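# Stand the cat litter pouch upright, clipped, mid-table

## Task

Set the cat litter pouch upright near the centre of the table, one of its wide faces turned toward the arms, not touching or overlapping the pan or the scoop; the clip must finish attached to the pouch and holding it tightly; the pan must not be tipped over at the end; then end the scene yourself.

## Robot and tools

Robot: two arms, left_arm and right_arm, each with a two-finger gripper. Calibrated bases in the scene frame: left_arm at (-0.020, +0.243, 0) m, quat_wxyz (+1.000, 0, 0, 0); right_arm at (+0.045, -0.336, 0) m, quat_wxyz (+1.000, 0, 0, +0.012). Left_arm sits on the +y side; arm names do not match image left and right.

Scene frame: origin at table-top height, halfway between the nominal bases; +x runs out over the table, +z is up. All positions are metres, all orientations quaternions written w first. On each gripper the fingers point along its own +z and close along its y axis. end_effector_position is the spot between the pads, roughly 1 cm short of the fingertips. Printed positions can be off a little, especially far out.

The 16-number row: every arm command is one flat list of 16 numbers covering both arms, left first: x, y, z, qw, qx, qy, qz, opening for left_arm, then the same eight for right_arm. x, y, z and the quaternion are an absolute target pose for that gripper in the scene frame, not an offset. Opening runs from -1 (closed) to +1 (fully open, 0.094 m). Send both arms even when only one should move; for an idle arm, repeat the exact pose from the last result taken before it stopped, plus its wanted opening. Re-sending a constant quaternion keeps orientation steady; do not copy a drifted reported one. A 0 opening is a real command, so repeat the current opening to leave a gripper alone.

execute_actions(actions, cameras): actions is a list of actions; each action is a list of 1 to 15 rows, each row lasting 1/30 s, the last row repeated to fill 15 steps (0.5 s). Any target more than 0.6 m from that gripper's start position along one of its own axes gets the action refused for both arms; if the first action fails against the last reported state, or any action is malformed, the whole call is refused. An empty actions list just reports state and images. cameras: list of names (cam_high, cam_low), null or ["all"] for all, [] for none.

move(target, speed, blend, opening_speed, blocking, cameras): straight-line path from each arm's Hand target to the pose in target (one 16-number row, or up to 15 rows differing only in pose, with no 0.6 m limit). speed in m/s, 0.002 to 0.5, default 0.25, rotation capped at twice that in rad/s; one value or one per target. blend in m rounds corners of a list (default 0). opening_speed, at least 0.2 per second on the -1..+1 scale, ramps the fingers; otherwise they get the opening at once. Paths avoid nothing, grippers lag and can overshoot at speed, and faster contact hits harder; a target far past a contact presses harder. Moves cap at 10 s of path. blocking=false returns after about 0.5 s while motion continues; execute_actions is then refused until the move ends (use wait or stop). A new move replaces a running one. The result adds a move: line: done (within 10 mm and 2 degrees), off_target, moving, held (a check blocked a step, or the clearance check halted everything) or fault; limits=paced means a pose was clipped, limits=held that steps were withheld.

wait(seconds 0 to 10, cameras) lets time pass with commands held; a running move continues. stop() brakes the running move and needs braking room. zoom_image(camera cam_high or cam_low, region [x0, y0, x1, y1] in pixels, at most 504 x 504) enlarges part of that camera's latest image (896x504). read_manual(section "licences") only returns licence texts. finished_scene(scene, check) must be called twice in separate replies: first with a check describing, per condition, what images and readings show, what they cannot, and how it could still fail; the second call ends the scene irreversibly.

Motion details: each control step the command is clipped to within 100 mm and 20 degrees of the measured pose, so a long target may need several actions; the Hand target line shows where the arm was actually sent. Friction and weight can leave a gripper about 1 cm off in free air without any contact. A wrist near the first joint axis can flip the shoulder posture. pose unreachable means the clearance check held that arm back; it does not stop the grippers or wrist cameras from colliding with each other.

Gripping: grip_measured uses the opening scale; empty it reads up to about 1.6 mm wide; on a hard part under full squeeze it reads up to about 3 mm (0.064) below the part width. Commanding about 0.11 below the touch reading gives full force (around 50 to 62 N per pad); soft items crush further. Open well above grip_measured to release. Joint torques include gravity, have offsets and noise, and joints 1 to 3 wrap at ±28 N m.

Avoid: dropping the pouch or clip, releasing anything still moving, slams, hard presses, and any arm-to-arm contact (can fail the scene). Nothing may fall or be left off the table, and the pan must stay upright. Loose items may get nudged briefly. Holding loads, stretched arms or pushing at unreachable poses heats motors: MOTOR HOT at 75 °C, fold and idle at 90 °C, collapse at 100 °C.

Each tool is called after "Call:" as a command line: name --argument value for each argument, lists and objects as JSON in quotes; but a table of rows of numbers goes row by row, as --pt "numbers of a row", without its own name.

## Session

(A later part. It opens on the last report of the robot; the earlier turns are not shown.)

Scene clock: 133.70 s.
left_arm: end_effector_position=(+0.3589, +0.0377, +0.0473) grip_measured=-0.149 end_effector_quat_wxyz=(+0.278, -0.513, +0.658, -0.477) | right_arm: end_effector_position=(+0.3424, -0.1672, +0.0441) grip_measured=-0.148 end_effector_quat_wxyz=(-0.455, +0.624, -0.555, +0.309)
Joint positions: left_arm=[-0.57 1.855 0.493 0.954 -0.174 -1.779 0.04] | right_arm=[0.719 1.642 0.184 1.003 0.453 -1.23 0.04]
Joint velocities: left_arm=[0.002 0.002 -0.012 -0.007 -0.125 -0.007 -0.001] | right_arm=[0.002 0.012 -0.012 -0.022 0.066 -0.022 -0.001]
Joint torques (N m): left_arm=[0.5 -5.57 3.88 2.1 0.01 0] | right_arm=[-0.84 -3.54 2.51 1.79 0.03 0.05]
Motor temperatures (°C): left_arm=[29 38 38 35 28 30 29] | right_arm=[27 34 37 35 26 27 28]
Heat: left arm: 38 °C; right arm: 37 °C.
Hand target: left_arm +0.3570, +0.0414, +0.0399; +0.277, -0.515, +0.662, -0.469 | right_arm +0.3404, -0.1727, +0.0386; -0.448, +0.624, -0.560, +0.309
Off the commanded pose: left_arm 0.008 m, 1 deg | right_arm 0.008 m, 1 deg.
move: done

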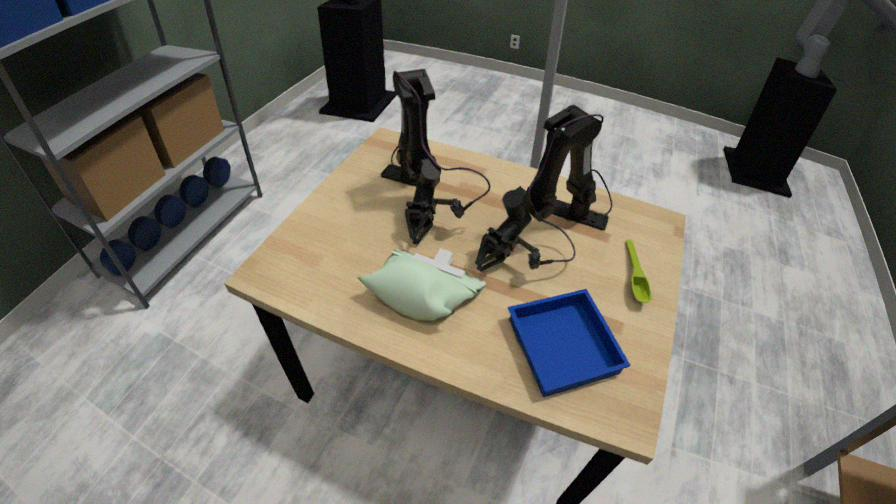

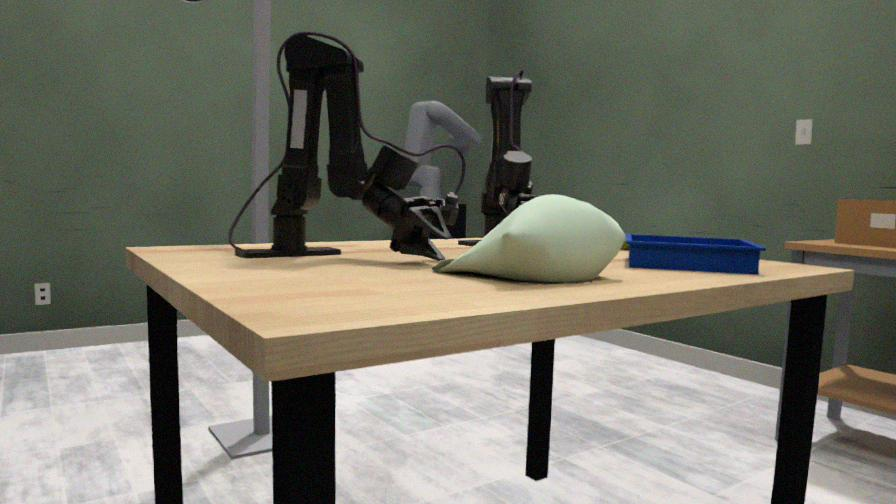

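Call:
move --target '[0.361, 0.041, 0.0185, 0.27703, -0.5149, 0.66182, -0.46919, -0.15, 0.341, -0.185, 0.0215, 0.44871, -0.62428, 0.55982, -0.30909, -0.15]' --speed 0.05

Call:
zoom_image --camera "cam_high" --region '[360, 200, 520, 310]'

Call:
zoom_image --camera "cam_low" --region '[360, 170, 560, 300]'

Scene clock: 135.07 s.
left_arm: end_effector_position=(+0.3612, +0.0386, +0.0252) grip_measured=-0.149 end_effector_quat_wxyz=(+0.278, -0.514, +0.658, -0.476) | right_arm: end_effector_position=(+0.3454, -0.1808, +0.0313) grip_measured=-0.148 end_effector_quat_wxyz=(-0.462, +0.615, -0.555, +0.316)
Joint positions: left_arm=[-0.563 1.971 0.493 1.067 -0.169 -1.779 0.04] | right_arm=[0.665 1.797 0.139 1.236 0.419 -1.257 0.04]
Joint velocities: left_arm=[0.007 0.007 -0.002 -0.022 -0.051 0.037 0.001] | right_arm=[0.012 0.017 0.002 -0.007 -0.051 -0.037 -0.001]
Joint torques (N m): left_arm=[0.46 -5.41 3.7 2.1 0 0.09] | right_arm=[-0.92 -3.55 1.44 1.61 -0.14 0.04]
Motor temperatures (°C): left_arm=[29 38 38 35 28 30 29] | right_arm=[27 34 36 35 26 27 28]
Heat: left arm: 38 °C; right arm: 36 °C.
Hand target: left_arm +0.3606, +0.0413, +0.0187; +0.277, -0.515, +0.662, -0.469 | right_arm +0.3408, -0.1850, +0.0214; -0.449, +0.624, -0.560, +0.309
Off the commanded pose: left_arm 0.007 m, 1 deg | right_arm 0.012 m, 2 deg.
move: off_target (right_arm)

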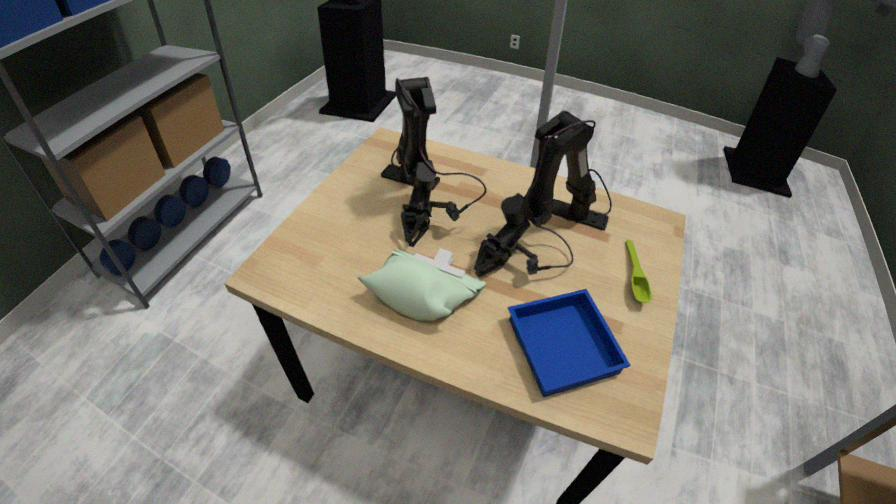

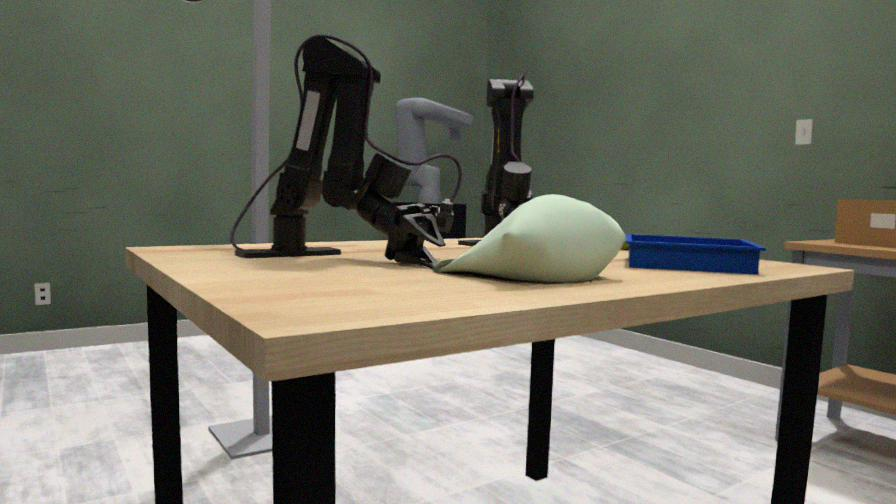

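Scaled by 3.150.

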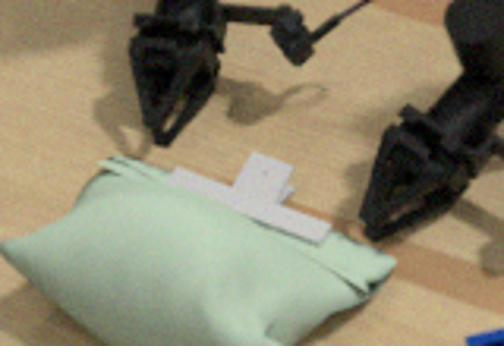

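Scaled by 2.520.

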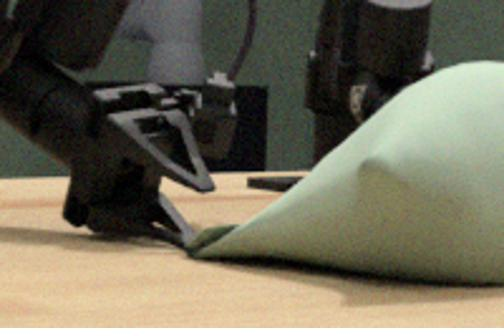

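Call:
move --target '[0.361, 0.041, 0.0185, 0.27703, -0.5149, 0.66182, -0.46919, -0.15, 0.341, -0.185, 0.0135, 0.44871, -0.62428, 0.55982, -0.30909, -0.15]' --speed 0.04 --cameras '[]'

Scene clock: 136.13 s.
left_arm: end_effector_position=(+0.3612, +0.0386, +0.0253) grip_measured=-0.149 end_effector_quat_wxyz=(+0.278, -0.514, +0.658, -0.476) | right_arm: end_effector_position=(+0.3477, -0.1789, +0.0307) grip_measured=-0.148 end_effector_quat_wxyz=(-0.474, +0.607, -0.553, +0.318)
Joint positions: left_arm=[-0.563 1.971 0.493 1.067 -0.169 -1.779 0.04] | right_arm=[0.665 1.87 0.139 1.341 0.418 -1.257 0.04]
Joint velocities: left_arm=[-0.012 -0.007 0.012 -0.007 0.081 0.037 0] | right_arm=[-0.002 -0.007 -0.002 -0.022 -0.037 0.007 -0.001]
Joint torques (N m): left_arm=[0.44 -5.67 3.84 2.07 -0.03 0.1] | right_arm=[-0.96 -3.38 0.7 1.39 -0.1 0.04]
Motor temperatures (°C): left_arm=[29 37 38 35 28 30 28] | right_arm=[27 34 36 36 26 27 28]
Heat: left arm: 38 °C; right arm: 36 °C.
Hand target: left_arm +0.3608, +0.0411, +0.0186; +0.277, -0.515, +0.662, -0.469 | right_arm +0.3403, -0.1853, +0.0137; -0.449, +0.624, -0.560, +0.309
Off the commanded pose: left_arm 0.007 m, 1 deg | right_arm 0.019 m, 4 deg.
move: off_target (right_arm)
No camera images: "cameras" was empty.

Call:
move --target '[0.361, 0.041, 0.0185, 0.24953, -0.53399, 0.67467, -0.44431, -0.15, 0.340, -0.185, 0.028, 0.42583, -0.63577, 0.57975, -0.27991, -0.15]' --speed 0.04 --cameras '[]'

Scene clock: 138.53 s.
left_arm: end_effector_position=(+0.3619, +0.0382, +0.0238) grip_measured=-0.149 end_effector_quat_wxyz=(+0.256, -0.529, +0.665, -0.461) | right_arm: end_effector_position=(+0.3395, -0.1851, +0.0313) grip_measured=-0.148 end_effector_quat_wxyz=(-0.432, +0.634, -0.573, +0.290)
Joint positions: left_arm=[-0.553 1.925 0.522 0.937 -0.144 -1.809 0.04] | right_arm=[0.644 1.597 0.16 0.923 0.373 -1.224 0.04]
Joint velocities: left_arm=[-0.007 0.012 0.002 0.037 -0.007 0.022 0.001] | right_arm=[0.007 -0.002 -0.017 -0.022 -0.051 0.051 0]
Joint torques (N m): left_arm=[0.5 -7.88 5.08 1.33 0.04 0.08] | right_arm=[-0.84 -4.66 4.64 1.2 -0.11 0.21]
Motor temperatures (°C): left_arm=[29 37 37 35 28 30 28] | right_arm=[27 34 36 36 26 27 28]
Heat: left arm: 37 °C; right arm: 36 °C.
Hand target: left_arm +0.3603, +0.0412, +0.0187; +0.250, -0.535, +0.674, -0.445 | right_arm +0.3402, -0.1849, +0.0288; -0.427, +0.634, -0.580, +0.280
Off the commanded pose: left_arm 0.006 m, 2 deg | right_arm 0.003 m, 2 deg.
move: done
No camera images: "cameras" was empty.

Call:
move --target '[0.361, 0.041, 0.0175, 0.24953, -0.53399, 0.67467, -0.44431, -0.15, 0.340, -0.185, 0.022, 0.42583, -0.63577, 0.57975, -0.27991, -0.15]' --speed 0.04

Call:
zoom_image --camera "cam_low" --region '[370, 190, 510, 290]'

Call:
zoom_image --camera "cam_high" --region '[380, 210, 500, 300]'

Scene clock: 139.53 s.
left_arm: end_effector_position=(+0.3618, +0.0381, +0.0237) grip_measured=-0.149 end_effector_quat_wxyz=(+0.255, -0.529, +0.665, -0.461) | right_arm: end_effector_position=(+0.3413, -0.1837, +0.0313) grip_measured=-0.148 end_effector_quat_wxyz=(-0.438, +0.630, -0.572, +0.291)
Joint positions: left_arm=[-0.553 1.925 0.522 0.937 -0.143 -1.809 0.04] | right_arm=[0.644 1.625 0.16 0.964 0.373 -1.224 0.04]
Joint velocities: left_arm=[-0.012 -0.032 0.002 0.022 -0.051 -0.022 0] | right_arm=[-0.002 -0.002 -0.002 -0.125 0.007 0.037 -0.001]
Joint torques (N m): left_arm=[0.64 -7.34 5.07 1.42 0.02 0.04] | right_arm=[-0.85 -2.84 4.04 1.36 -0.15 0.22]
Motor temperatures (°C): left_arm=[29 37 37 35 28 30 28] | right_arm=[27 34 35 36 26 27 28]
Heat: left arm: 37 °C; right arm: 36 °C.
Hand target: left_arm +0.3606, +0.0412, +0.0176; +0.250, -0.534, +0.674, -0.445 | right_arm +0.3397, -0.1852, +0.0221; -0.426, +0.635, -0.580, +0.280
Off the commanded pose: left_arm 0.007 m, 2 deg | right_arm 0.009 m, 2 deg.
move: done

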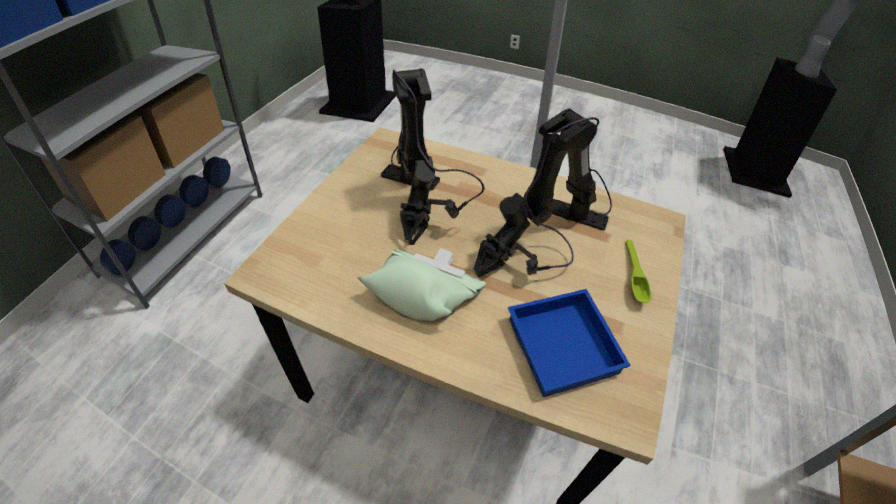

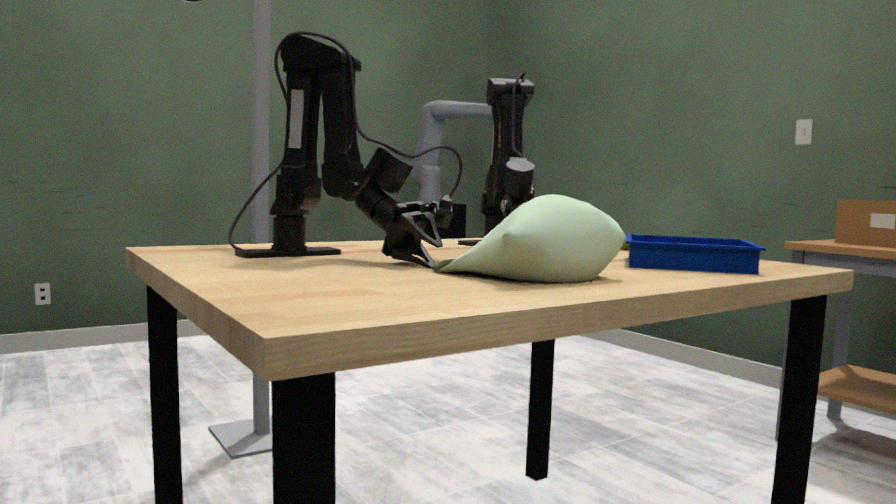

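Scaled by 3.600.

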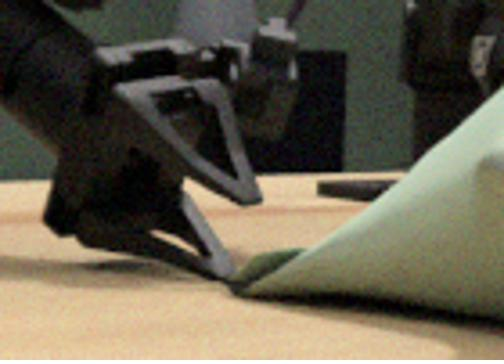

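Scaled by 4.200.

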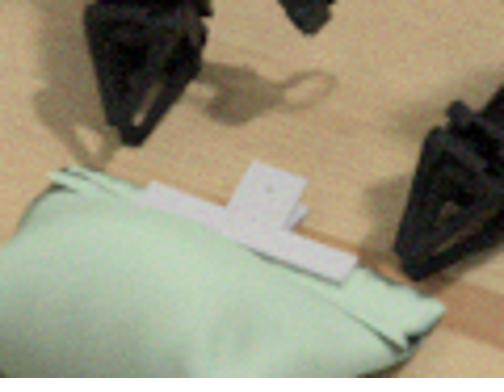

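Call:
move --target '[0.391, 0.041, 0.0175, 0.24953, -0.53399, 0.67467, -0.44431, -0.15, 0.372, -0.184, 0.022, 0.42583, -0.63577, 0.57975, -0.27991, -0.15]' --speed 0.05

Call:
zoom_image --camera "cam_low" --region '[370, 190, 510, 290]'

Call:
zoom_image --camera "cam_high" --region '[380, 210, 500, 300]'

Scene clock: 140.90 s.
left_arm: end_effector_position=(+0.3891, +0.0403, +0.0251) grip_measured=-0.149 end_effector_quat_wxyz=(+0.251, -0.535, +0.665, -0.456) | right_arm: end_effector_position=(+0.3725, -0.1847, +0.0320) grip_measured=-0.148 end_effector_quat_wxyz=(-0.439, +0.626, -0.574, +0.291)
Joint positions: left_arm=[-0.499 1.959 0.625 0.857 -0.096 -1.794 0.04] | right_arm=[0.55 1.707 0.252 0.972 0.295 -1.263 0.04]
Joint velocities: left_arm=[0.012 -0.002 0.007 0.037 -0.037 -0.037 0] | right_arm=[-0.022 0.007 -0.007 -0.007 0.022 0.007 0]
Joint torques (N m): left_arm=[0.46 -6.11 6.26 1.72 0.02 0.1] | right_arm=[-0.75 -3.62 4.55 1.34 -0.18 0.02]
Motor temperatures (°C): left_arm=[29 37 37 35 28 30 28] | right_arm=[27 34 35 36 26 27 28]
Heat: left arm: 37 °C; right arm: 36 °C.
Hand target: left_arm +0.3906, +0.0409, +0.0175; +0.249, -0.535, +0.674, -0.445 | right_arm +0.3719, -0.1848, +0.0224; -0.426, +0.635, -0.579, +0.281
Off the commanded pose: left_arm 0.008 m, 2 deg | right_arm 0.010 m, 2 deg.
move: done

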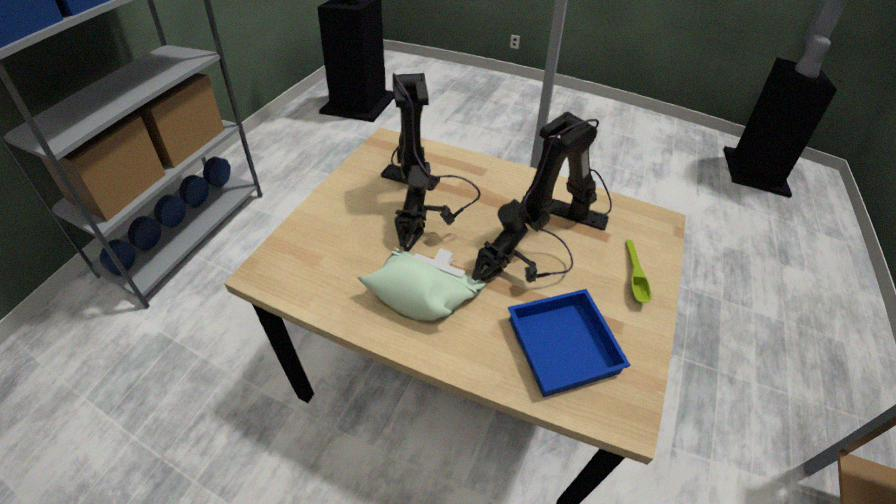

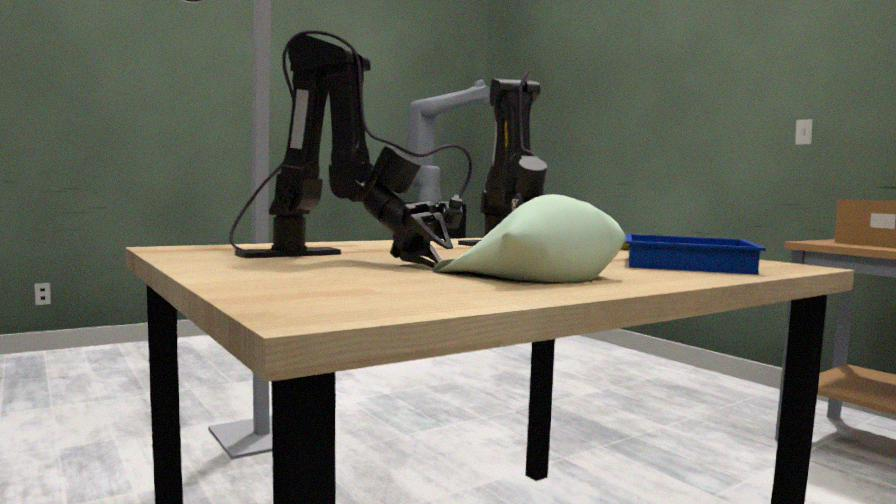

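Scaled by 3.600.

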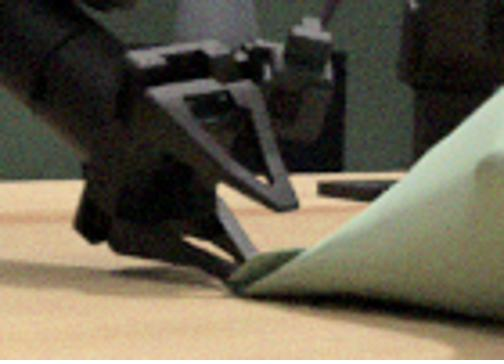

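Scaled by 4.200.

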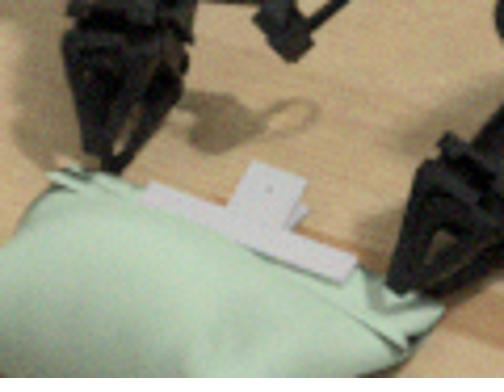

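Call:
zoom_image --camera "cam_high" --region '[455, 245, 505, 300]'

Call:
zoom_image --camera "cam_high" --region '[385, 215, 435, 270]'

Scaled by 9.164.

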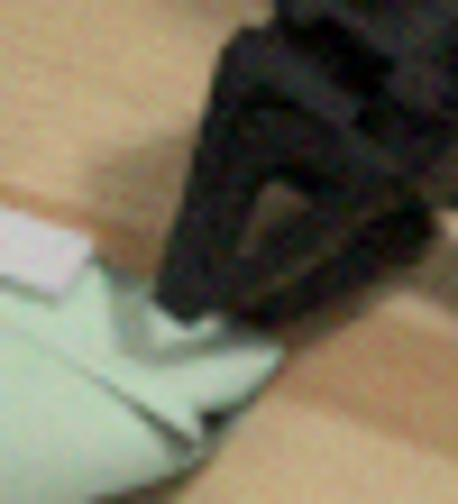

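Scaled by 9.164.

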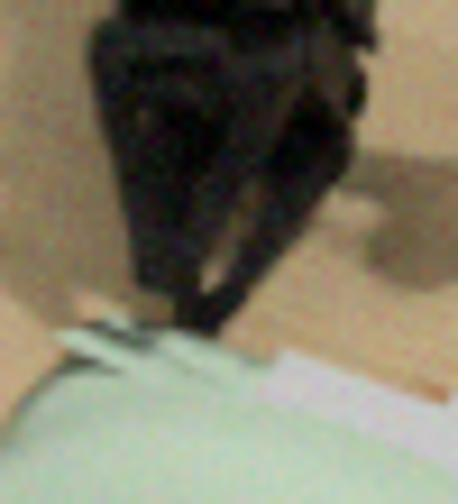

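Call:
move --target '[0.402, 0.041, 0.0175, 0.24953, -0.53399, 0.67467, -0.44431, -0.15, 0.387, -0.183, 0.021, 0.42583, -0.63577, 0.57975, -0.27991, -0.15]' --speed 0.04

Call:
zoom_image --camera "cam_low" --region '[370, 190, 510, 290]'

Call:
zoom_image --camera "cam_high" --region '[455, 245, 505, 300]'

Call:
zoom_image --camera "cam_high" --region '[385, 215, 435, 270]'

Scene clock: 143.20 s.
left_arm: end_effector_position=(+0.3995, +0.0395, +0.0255) grip_measured=-0.149 end_effector_quat_wxyz=(+0.251, -0.533, +0.666, -0.457) | right_arm: end_effector_position=(+0.3873, -0.1825, +0.0322) grip_measured=-0.148 end_effector_quat_wxyz=(-0.442, +0.626, -0.574, +0.291)
Joint positions: left_arm=[-0.484 1.979 0.666 0.837 -0.081 -1.785 0.04] | right_arm=[0.519 1.749 0.303 0.972 0.265 -1.277 0.04]
Joint velocities: left_arm=[0.002 -0.012 0.017 0.022 0.007 -0.066 0.001] | right_arm=[0.002 0.007 -0.012 -0.081 -0.022 -0.022 -0.001]
Joint torques (N m): left_arm=[0.39 -6.28 6.22 1.72 -0.02 0.08] | right_arm=[-0.92 -3.97 4.81 1.31 -0.16 0.04]
Motor temperatures (°C): left_arm=[29 36 37 35 28 30 28] | right_arm=[27 34 35 36 26 27 28]
Heat: left arm: 37 °C; right arm: 36 °C.
Hand target: left_arm +0.4015, +0.0410, +0.0177; +0.249, -0.534, +0.674, -0.445 | right_arm +0.3867, -0.1836, +0.0212; -0.426, +0.635, -0.580, +0.280
Off the commanded pose: left_arm 0.009 m, 2 deg | right_arm 0.011 m, 3 deg.
move: off_target (right_arm)

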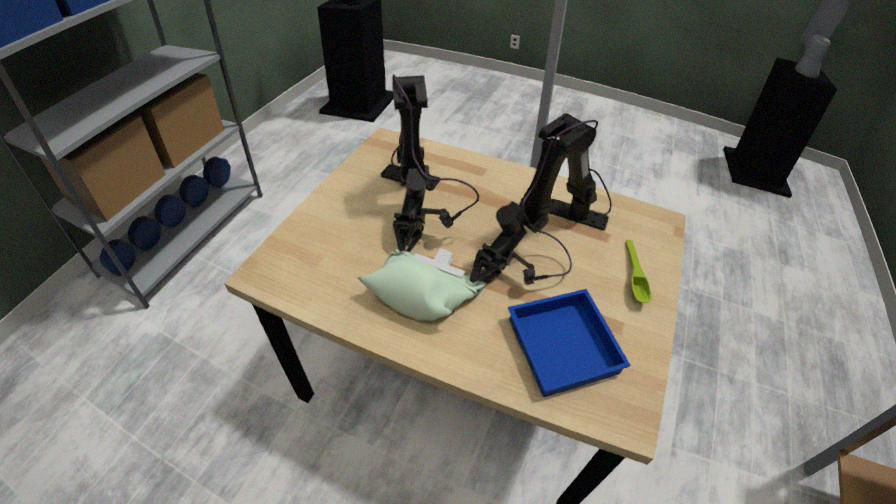

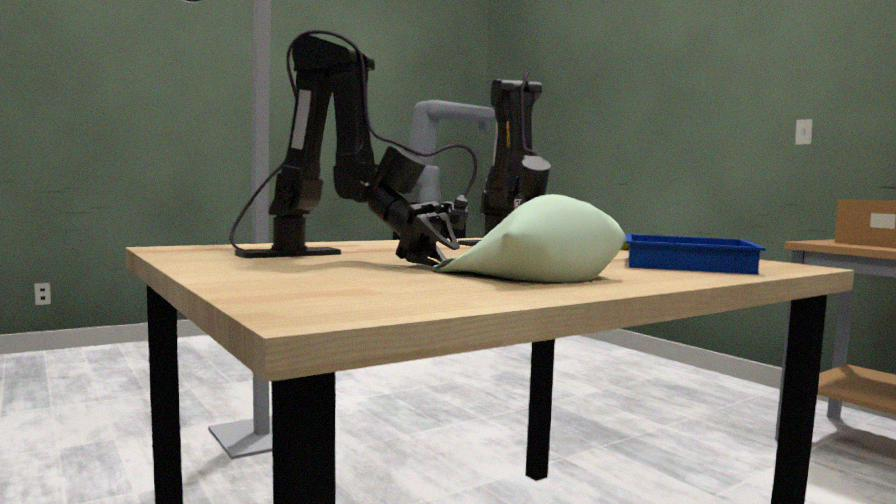

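Scaled by 3.600.

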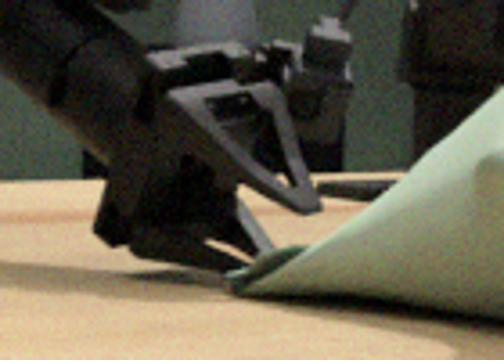

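Scaled by 9.164.

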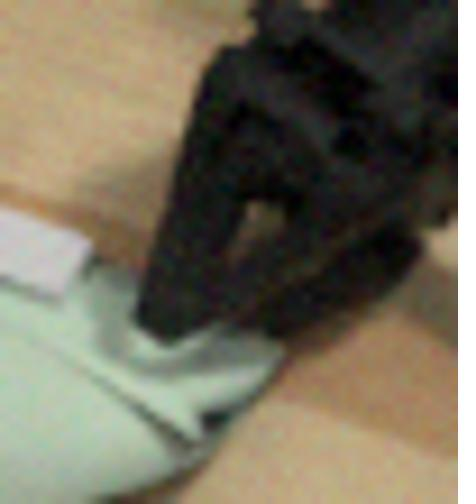

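Scaled by 9.164.

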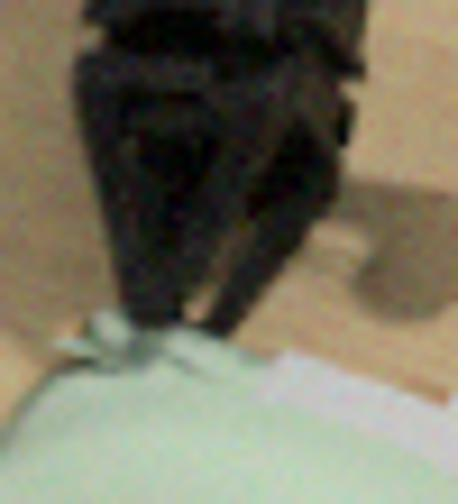

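Call:
move --target '[0.414, 0.041, 0.0175, 0.24953, -0.53399, 0.67467, -0.44431, -0.15, 0.399, -0.183, 0.021, 0.42583, -0.63577, 0.57975, -0.27991, -0.15]' --speed 0.04

Call:
zoom_image --camera "cam_low" --region '[370, 190, 510, 290]'

Call:
zoom_image --camera "cam_high" --region '[455, 245, 505, 300]'

Call:
zoom_image --camera "cam_high" --region '[385, 215, 435, 270]'

Scene clock: 144.17 s.
left_arm: end_effector_position=(+0.4114, +0.0397, +0.0255) grip_measured=-0.149 end_effector_quat_wxyz=(+0.251, -0.533, +0.666, -0.456) | right_arm: end_effector_position=(+0.3979, -0.1817, +0.0325) grip_measured=-0.148 end_effector_quat_wxyz=(-0.443, +0.627, -0.572, +0.290)
Joint positions: left_arm=[-0.467 2.003 0.711 0.816 -0.066 -1.776 0.04] | right_arm=[0.496 1.773 0.339 0.964 0.24 -1.291 0.04]
Joint velocities: left_arm=[0.012 0.007 -0.022 -0.037 0.022 -0.022 0] | right_arm=[0.002 -0.002 -0.002 -0.022 -0.051 -0.037 0.001]
Joint torques (N m): left_arm=[0.49 -6.46 6.45 1.72 0 0.17] | right_arm=[-1.11 -4.18 5.37 1.28 -0.13 0.1]
Motor temperatures (°C): left_arm=[29 36 37 36 28 30 28] | right_arm=[27 34 35 36 26 27 28]
Heat: left arm: 37 °C; right arm: 36 °C.
Hand target: left_arm +0.4135, +0.0412, +0.0174; +0.249, -0.534, +0.674, -0.444 | right_arm +0.3986, -0.1835, +0.0213; -0.426, +0.635, -0.580, +0.280
Off the commanded pose: left_arm 0.009 m, 2 deg | right_arm 0.012 m, 3 deg.
move: off_target (right_arm)

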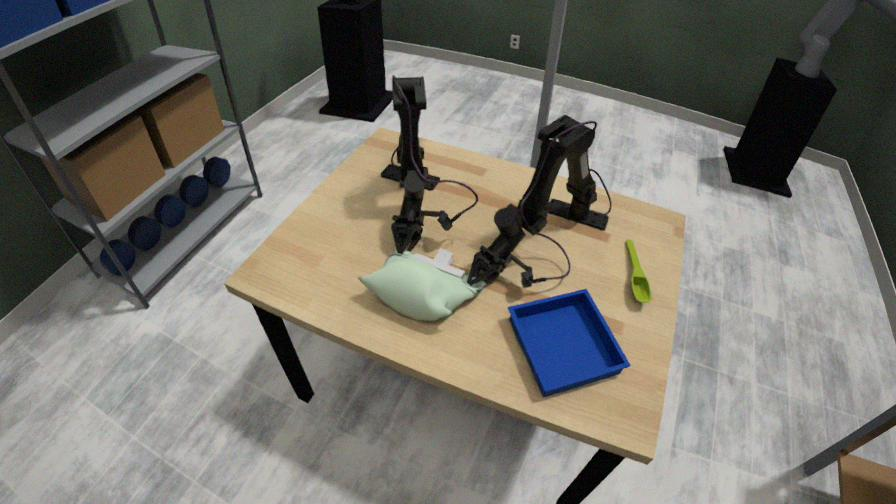

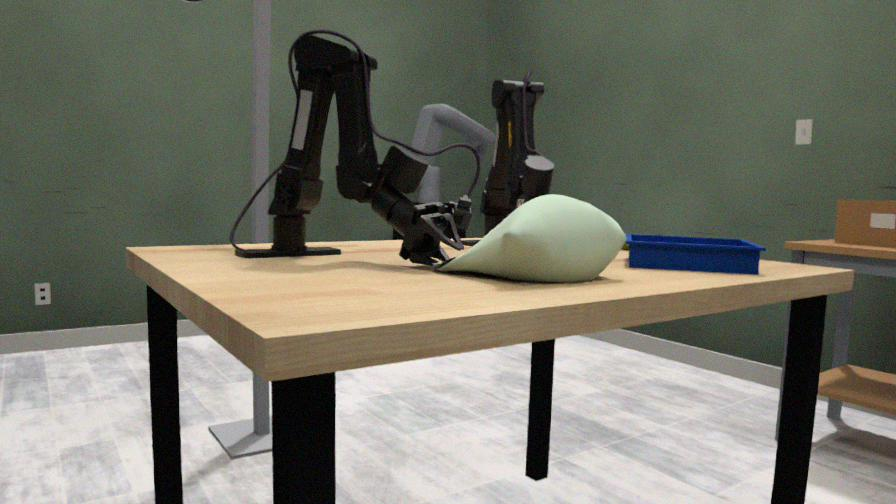

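Scaled by 3.600.

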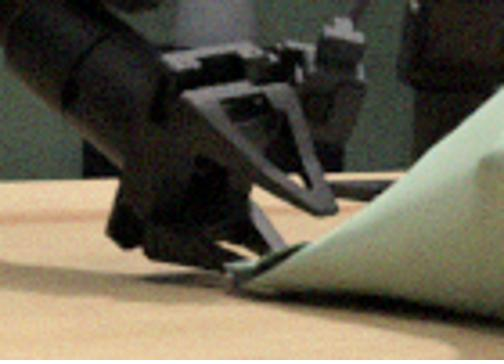

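Scaled by 9.164.

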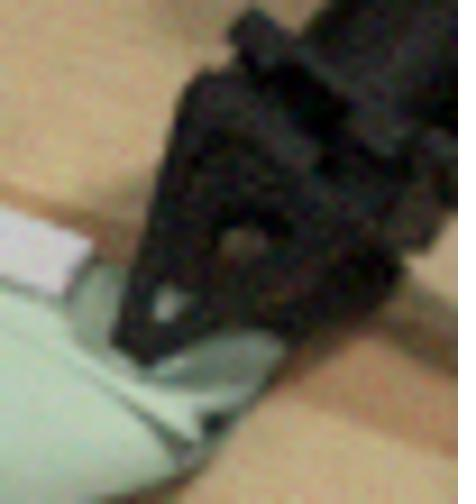

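Scaled by 9.164.

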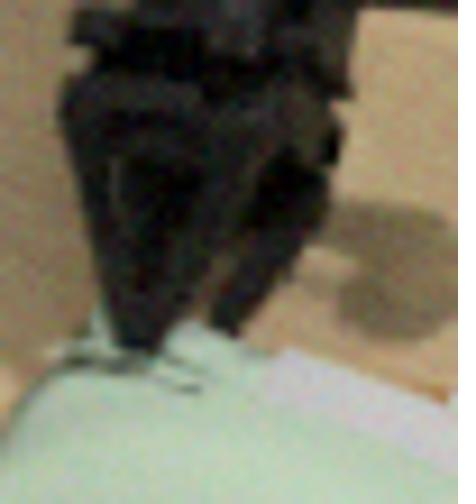

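Call:
move --target '[0.416, 0.041, 0.0185, 0.24953, -0.53399, 0.67467, -0.44431, -1.0, 0.400, -0.183, 0.0225, 0.42583, -0.63577, 0.57975, -0.27991, -1.0]' --speed 0.04 --opening_speed 0.5

Call:
zoom_image --camera "cam_high" --region '[360, 215, 510, 320]'

Call:
zoom_image --camera "cam_low" --region '[370, 180, 640, 300]'

Scene clock: 146.37 s.
left_arm: end_effector_position=(+0.4105, +0.0384, +0.0226) grip_measured=-0.984 end_effector_quat_wxyz=(+0.246, -0.532, +0.674, -0.450) | right_arm: end_effector_position=(+0.3929, -0.1814, +0.0215) grip_measured=-0.983 end_effector_quat_wxyz=(-0.426, +0.642, -0.574, +0.277)
Joint positions: left_arm=[-0.466 2.003 0.719 0.791 -0.056 -1.769 0.001] | right_arm=[0.494 1.776 0.342 0.915 0.22 -1.293 0.001]
Joint velocities: left_arm=[0.007 -0.012 0.002 0.007 0.022 -0.037 -0.001] | right_arm=[-0.007 0.002 -0.007 -0.051 -0.037 -0.037 -0.001]
Joint torques (N m): left_arm=[0.57 -6.74 6.45 1.88 -0.04 0.03] | right_arm=[-1.17 -4.63 5.56 1.61 0.07 0.06]
Motor temperatures (°C): left_arm=[29 36 37 36 28 30 28] | right_arm=[27 34 35 36 26 27 28]
Heat: left arm: 37 °C; right arm: 36 °C.
Hand target: left_arm +0.4156, +0.0411, +0.0186; +0.250, -0.534, +0.674, -0.444 | right_arm +0.4000, -0.1831, +0.0225; -0.426, +0.635, -0.580, +0.280
Off the commanded pose: left_arm 0.007 m, 1 deg | right_arm 0.007 m, 1 deg.
move: done

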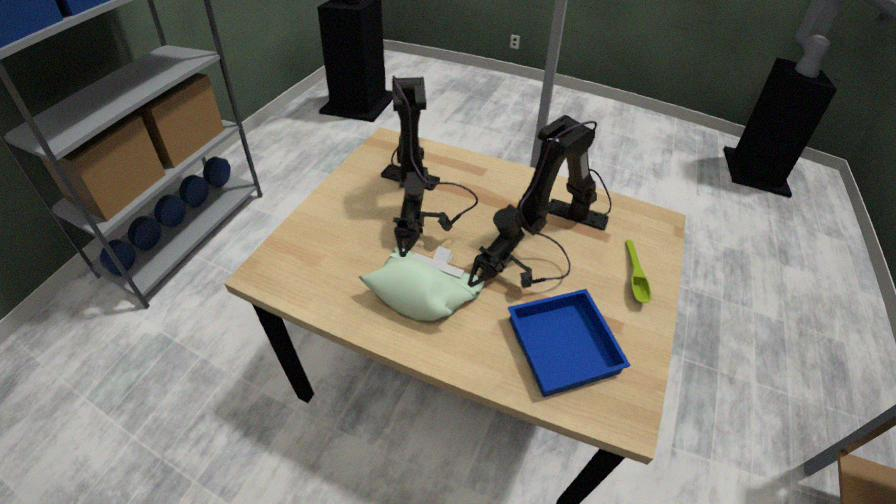

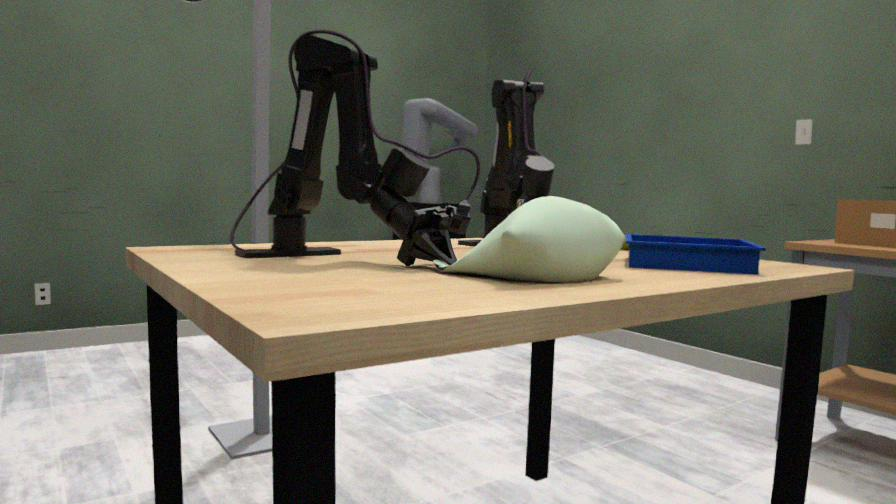

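Scaled by 3.360.

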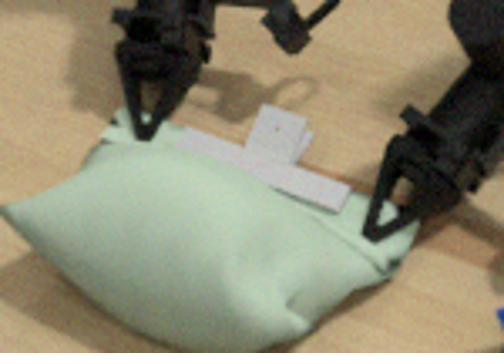

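Scaled by 1.867.

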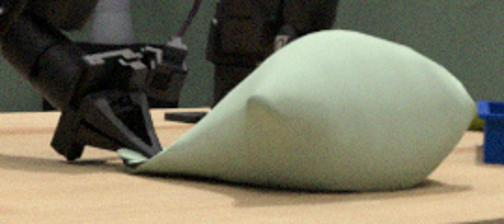

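Call:
move --target '[0.411, 0.041, 0.075, 0.19147, -0.56603, 0.69897, -0.39294, -1.0, 0.395, -0.183, 0.073, 0.37671, -0.65241, 0.61913, -0.2217, -1.0]' --speed 0.05

Call:
zoom_image --camera "cam_high" --region '[360, 200, 520, 320]'

Scene clock: 150.13 s.
left_arm: end_effector_position=(+0.4030, +0.0384, +0.0522) grip_measured=-0.984 end_effector_quat_wxyz=(+0.179, -0.568, +0.708, -0.378) | right_arm: end_effector_position=(+0.3858, -0.1817, +0.0560) grip_measured=-0.983 end_effector_quat_wxyz=(-0.362, +0.668, -0.614, +0.214)
Joint positions: left_arm=[-0.452 1.823 0.893 0.224 0 -1.804 0.001] | right_arm=[0.47 1.477 0.529 0.235 0.152 -1.232 0.001]
Joint velocities: left_arm=[0.007 -0.002 -0.002 0.037 -0.081 -0.081 0] | right_arm=[0.012 0.002 -0.007 -0.022 -0.022 -0.081 0]
Joint torques (N m): left_arm=[0.76 -11 8.36 1.55 -0.07 0.01] | right_arm=[-1.26 -7.04 8.17 1.35 0.11 0.14]
Motor temperatures (°C): left_arm=[29 37 37 36 28 30 29] | right_arm=[27 34 35 36 26 27 28]
Heat: left arm: 37 °C; right arm: 36 °C.
Hand target: left_arm +0.4108, +0.0409, +0.0752; +0.192, -0.568, +0.698, -0.393 | right_arm +0.3947, -0.1832, +0.0735; -0.377, +0.652, -0.620, +0.221
Off the commanded pose: left_arm 0.024 m, 2 deg | right_arm 0.019 m, 3 deg.
move: off_target (left_arm, right_arm)

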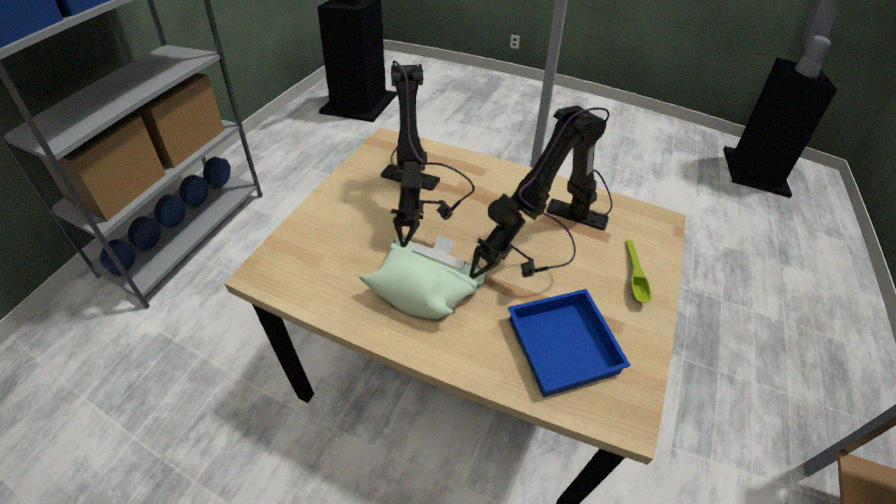

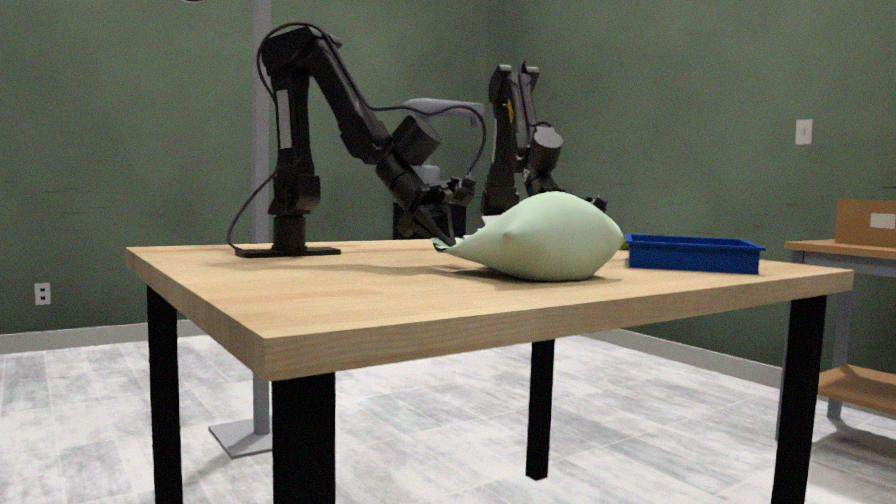

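Scaled by 3.150.

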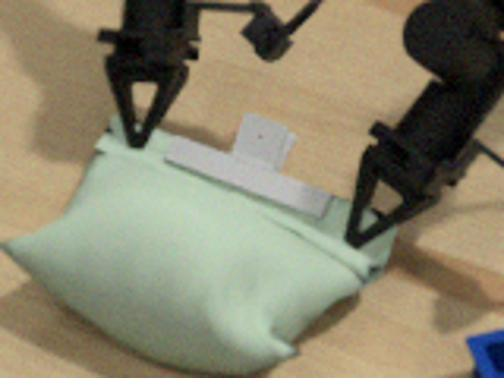

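Call:
move --target '[0.404, 0.041, 0.135, 0.10466, -0.61035, 0.72194, -0.30876, -1.0, 0.387, -0.183, 0.128, 0.2996, -0.67181, 0.66512, -0.12856, -1.0]' --speed 0.05

Call:
zoom_image --camera "cam_high" --region '[360, 190, 520, 320]'

Call:
zoom_image --camera "cam_low" --region '[400, 150, 660, 300]'

Scene clock: 153.43 s.
left_arm: end_effector_position=(+0.3992, +0.0402, +0.1126) grip_measured=-0.984 end_effector_quat_wxyz=(+0.098, -0.614, +0.727, -0.291) | right_arm: end_effector_position=(+0.3800, -0.1803, +0.1109) grip_measured=-0.983 end_effector_quat_wxyz=(-0.287, +0.684, -0.660, +0.120)
Joint positions: left_arm=[-0.425 1.786 1.297 -0.46 0.07 -1.849 0.001] | right_arm=[0.418 1.418 0.904 -0.425 0.021 -1.172 0.001]
Joint velocities: left_arm=[0.017 0.002 -0.007 -0.051 -0.037 0.125 -0.001] | right_arm=[-0.007 0.002 0.002 0.007 0.007 -0.007 -0.001]
Joint torques (N m): left_arm=[0.46 -10.37 10.06 1.28 0.05 -0.01] | right_arm=[-1.09 -6.83 9.33 1.05 0.04 0.13]
Motor temperatures (°C): left_arm=[29 38 38 36 28 30 29] | right_arm=[27 35 36 36 26 27 28]
Heat: left arm: 38 °C; right arm: 36 °C.
Hand target: left_arm +0.4040, +0.0410, +0.1353; +0.105, -0.612, +0.720, -0.309 | right_arm +0.3867, -0.1834, +0.1280; -0.300, +0.671, -0.666, +0.129
Off the commanded pose: left_arm 0.023 m, 2 deg | right_arm 0.019 m, 2 deg.
move: off_target (left_arm, right_arm)

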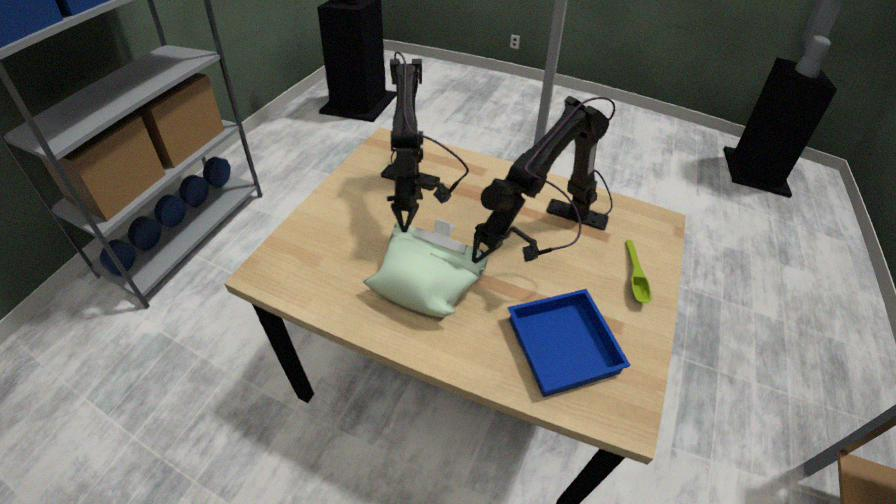

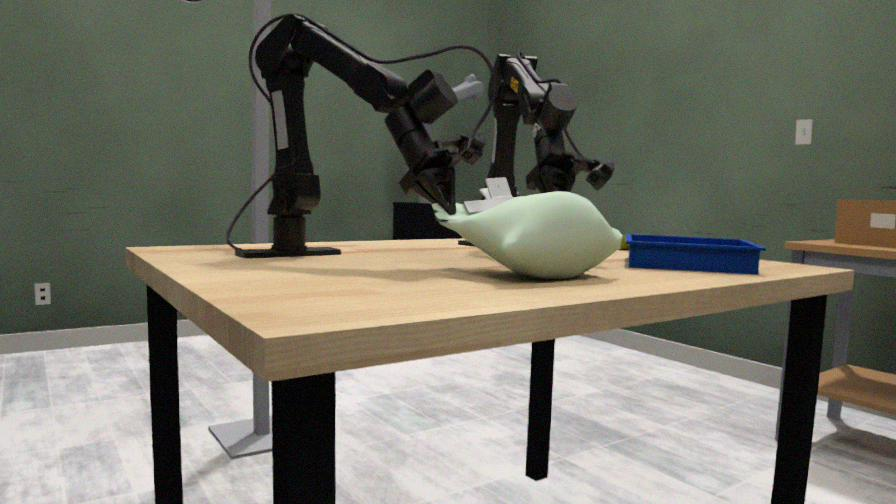

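Scaled by 3.150.

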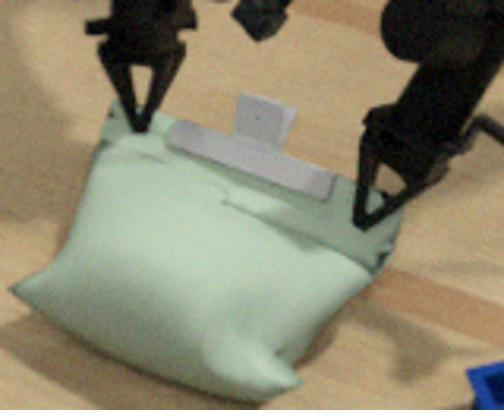

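Scaled by 1.938.

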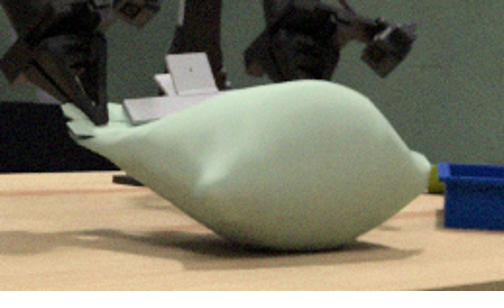

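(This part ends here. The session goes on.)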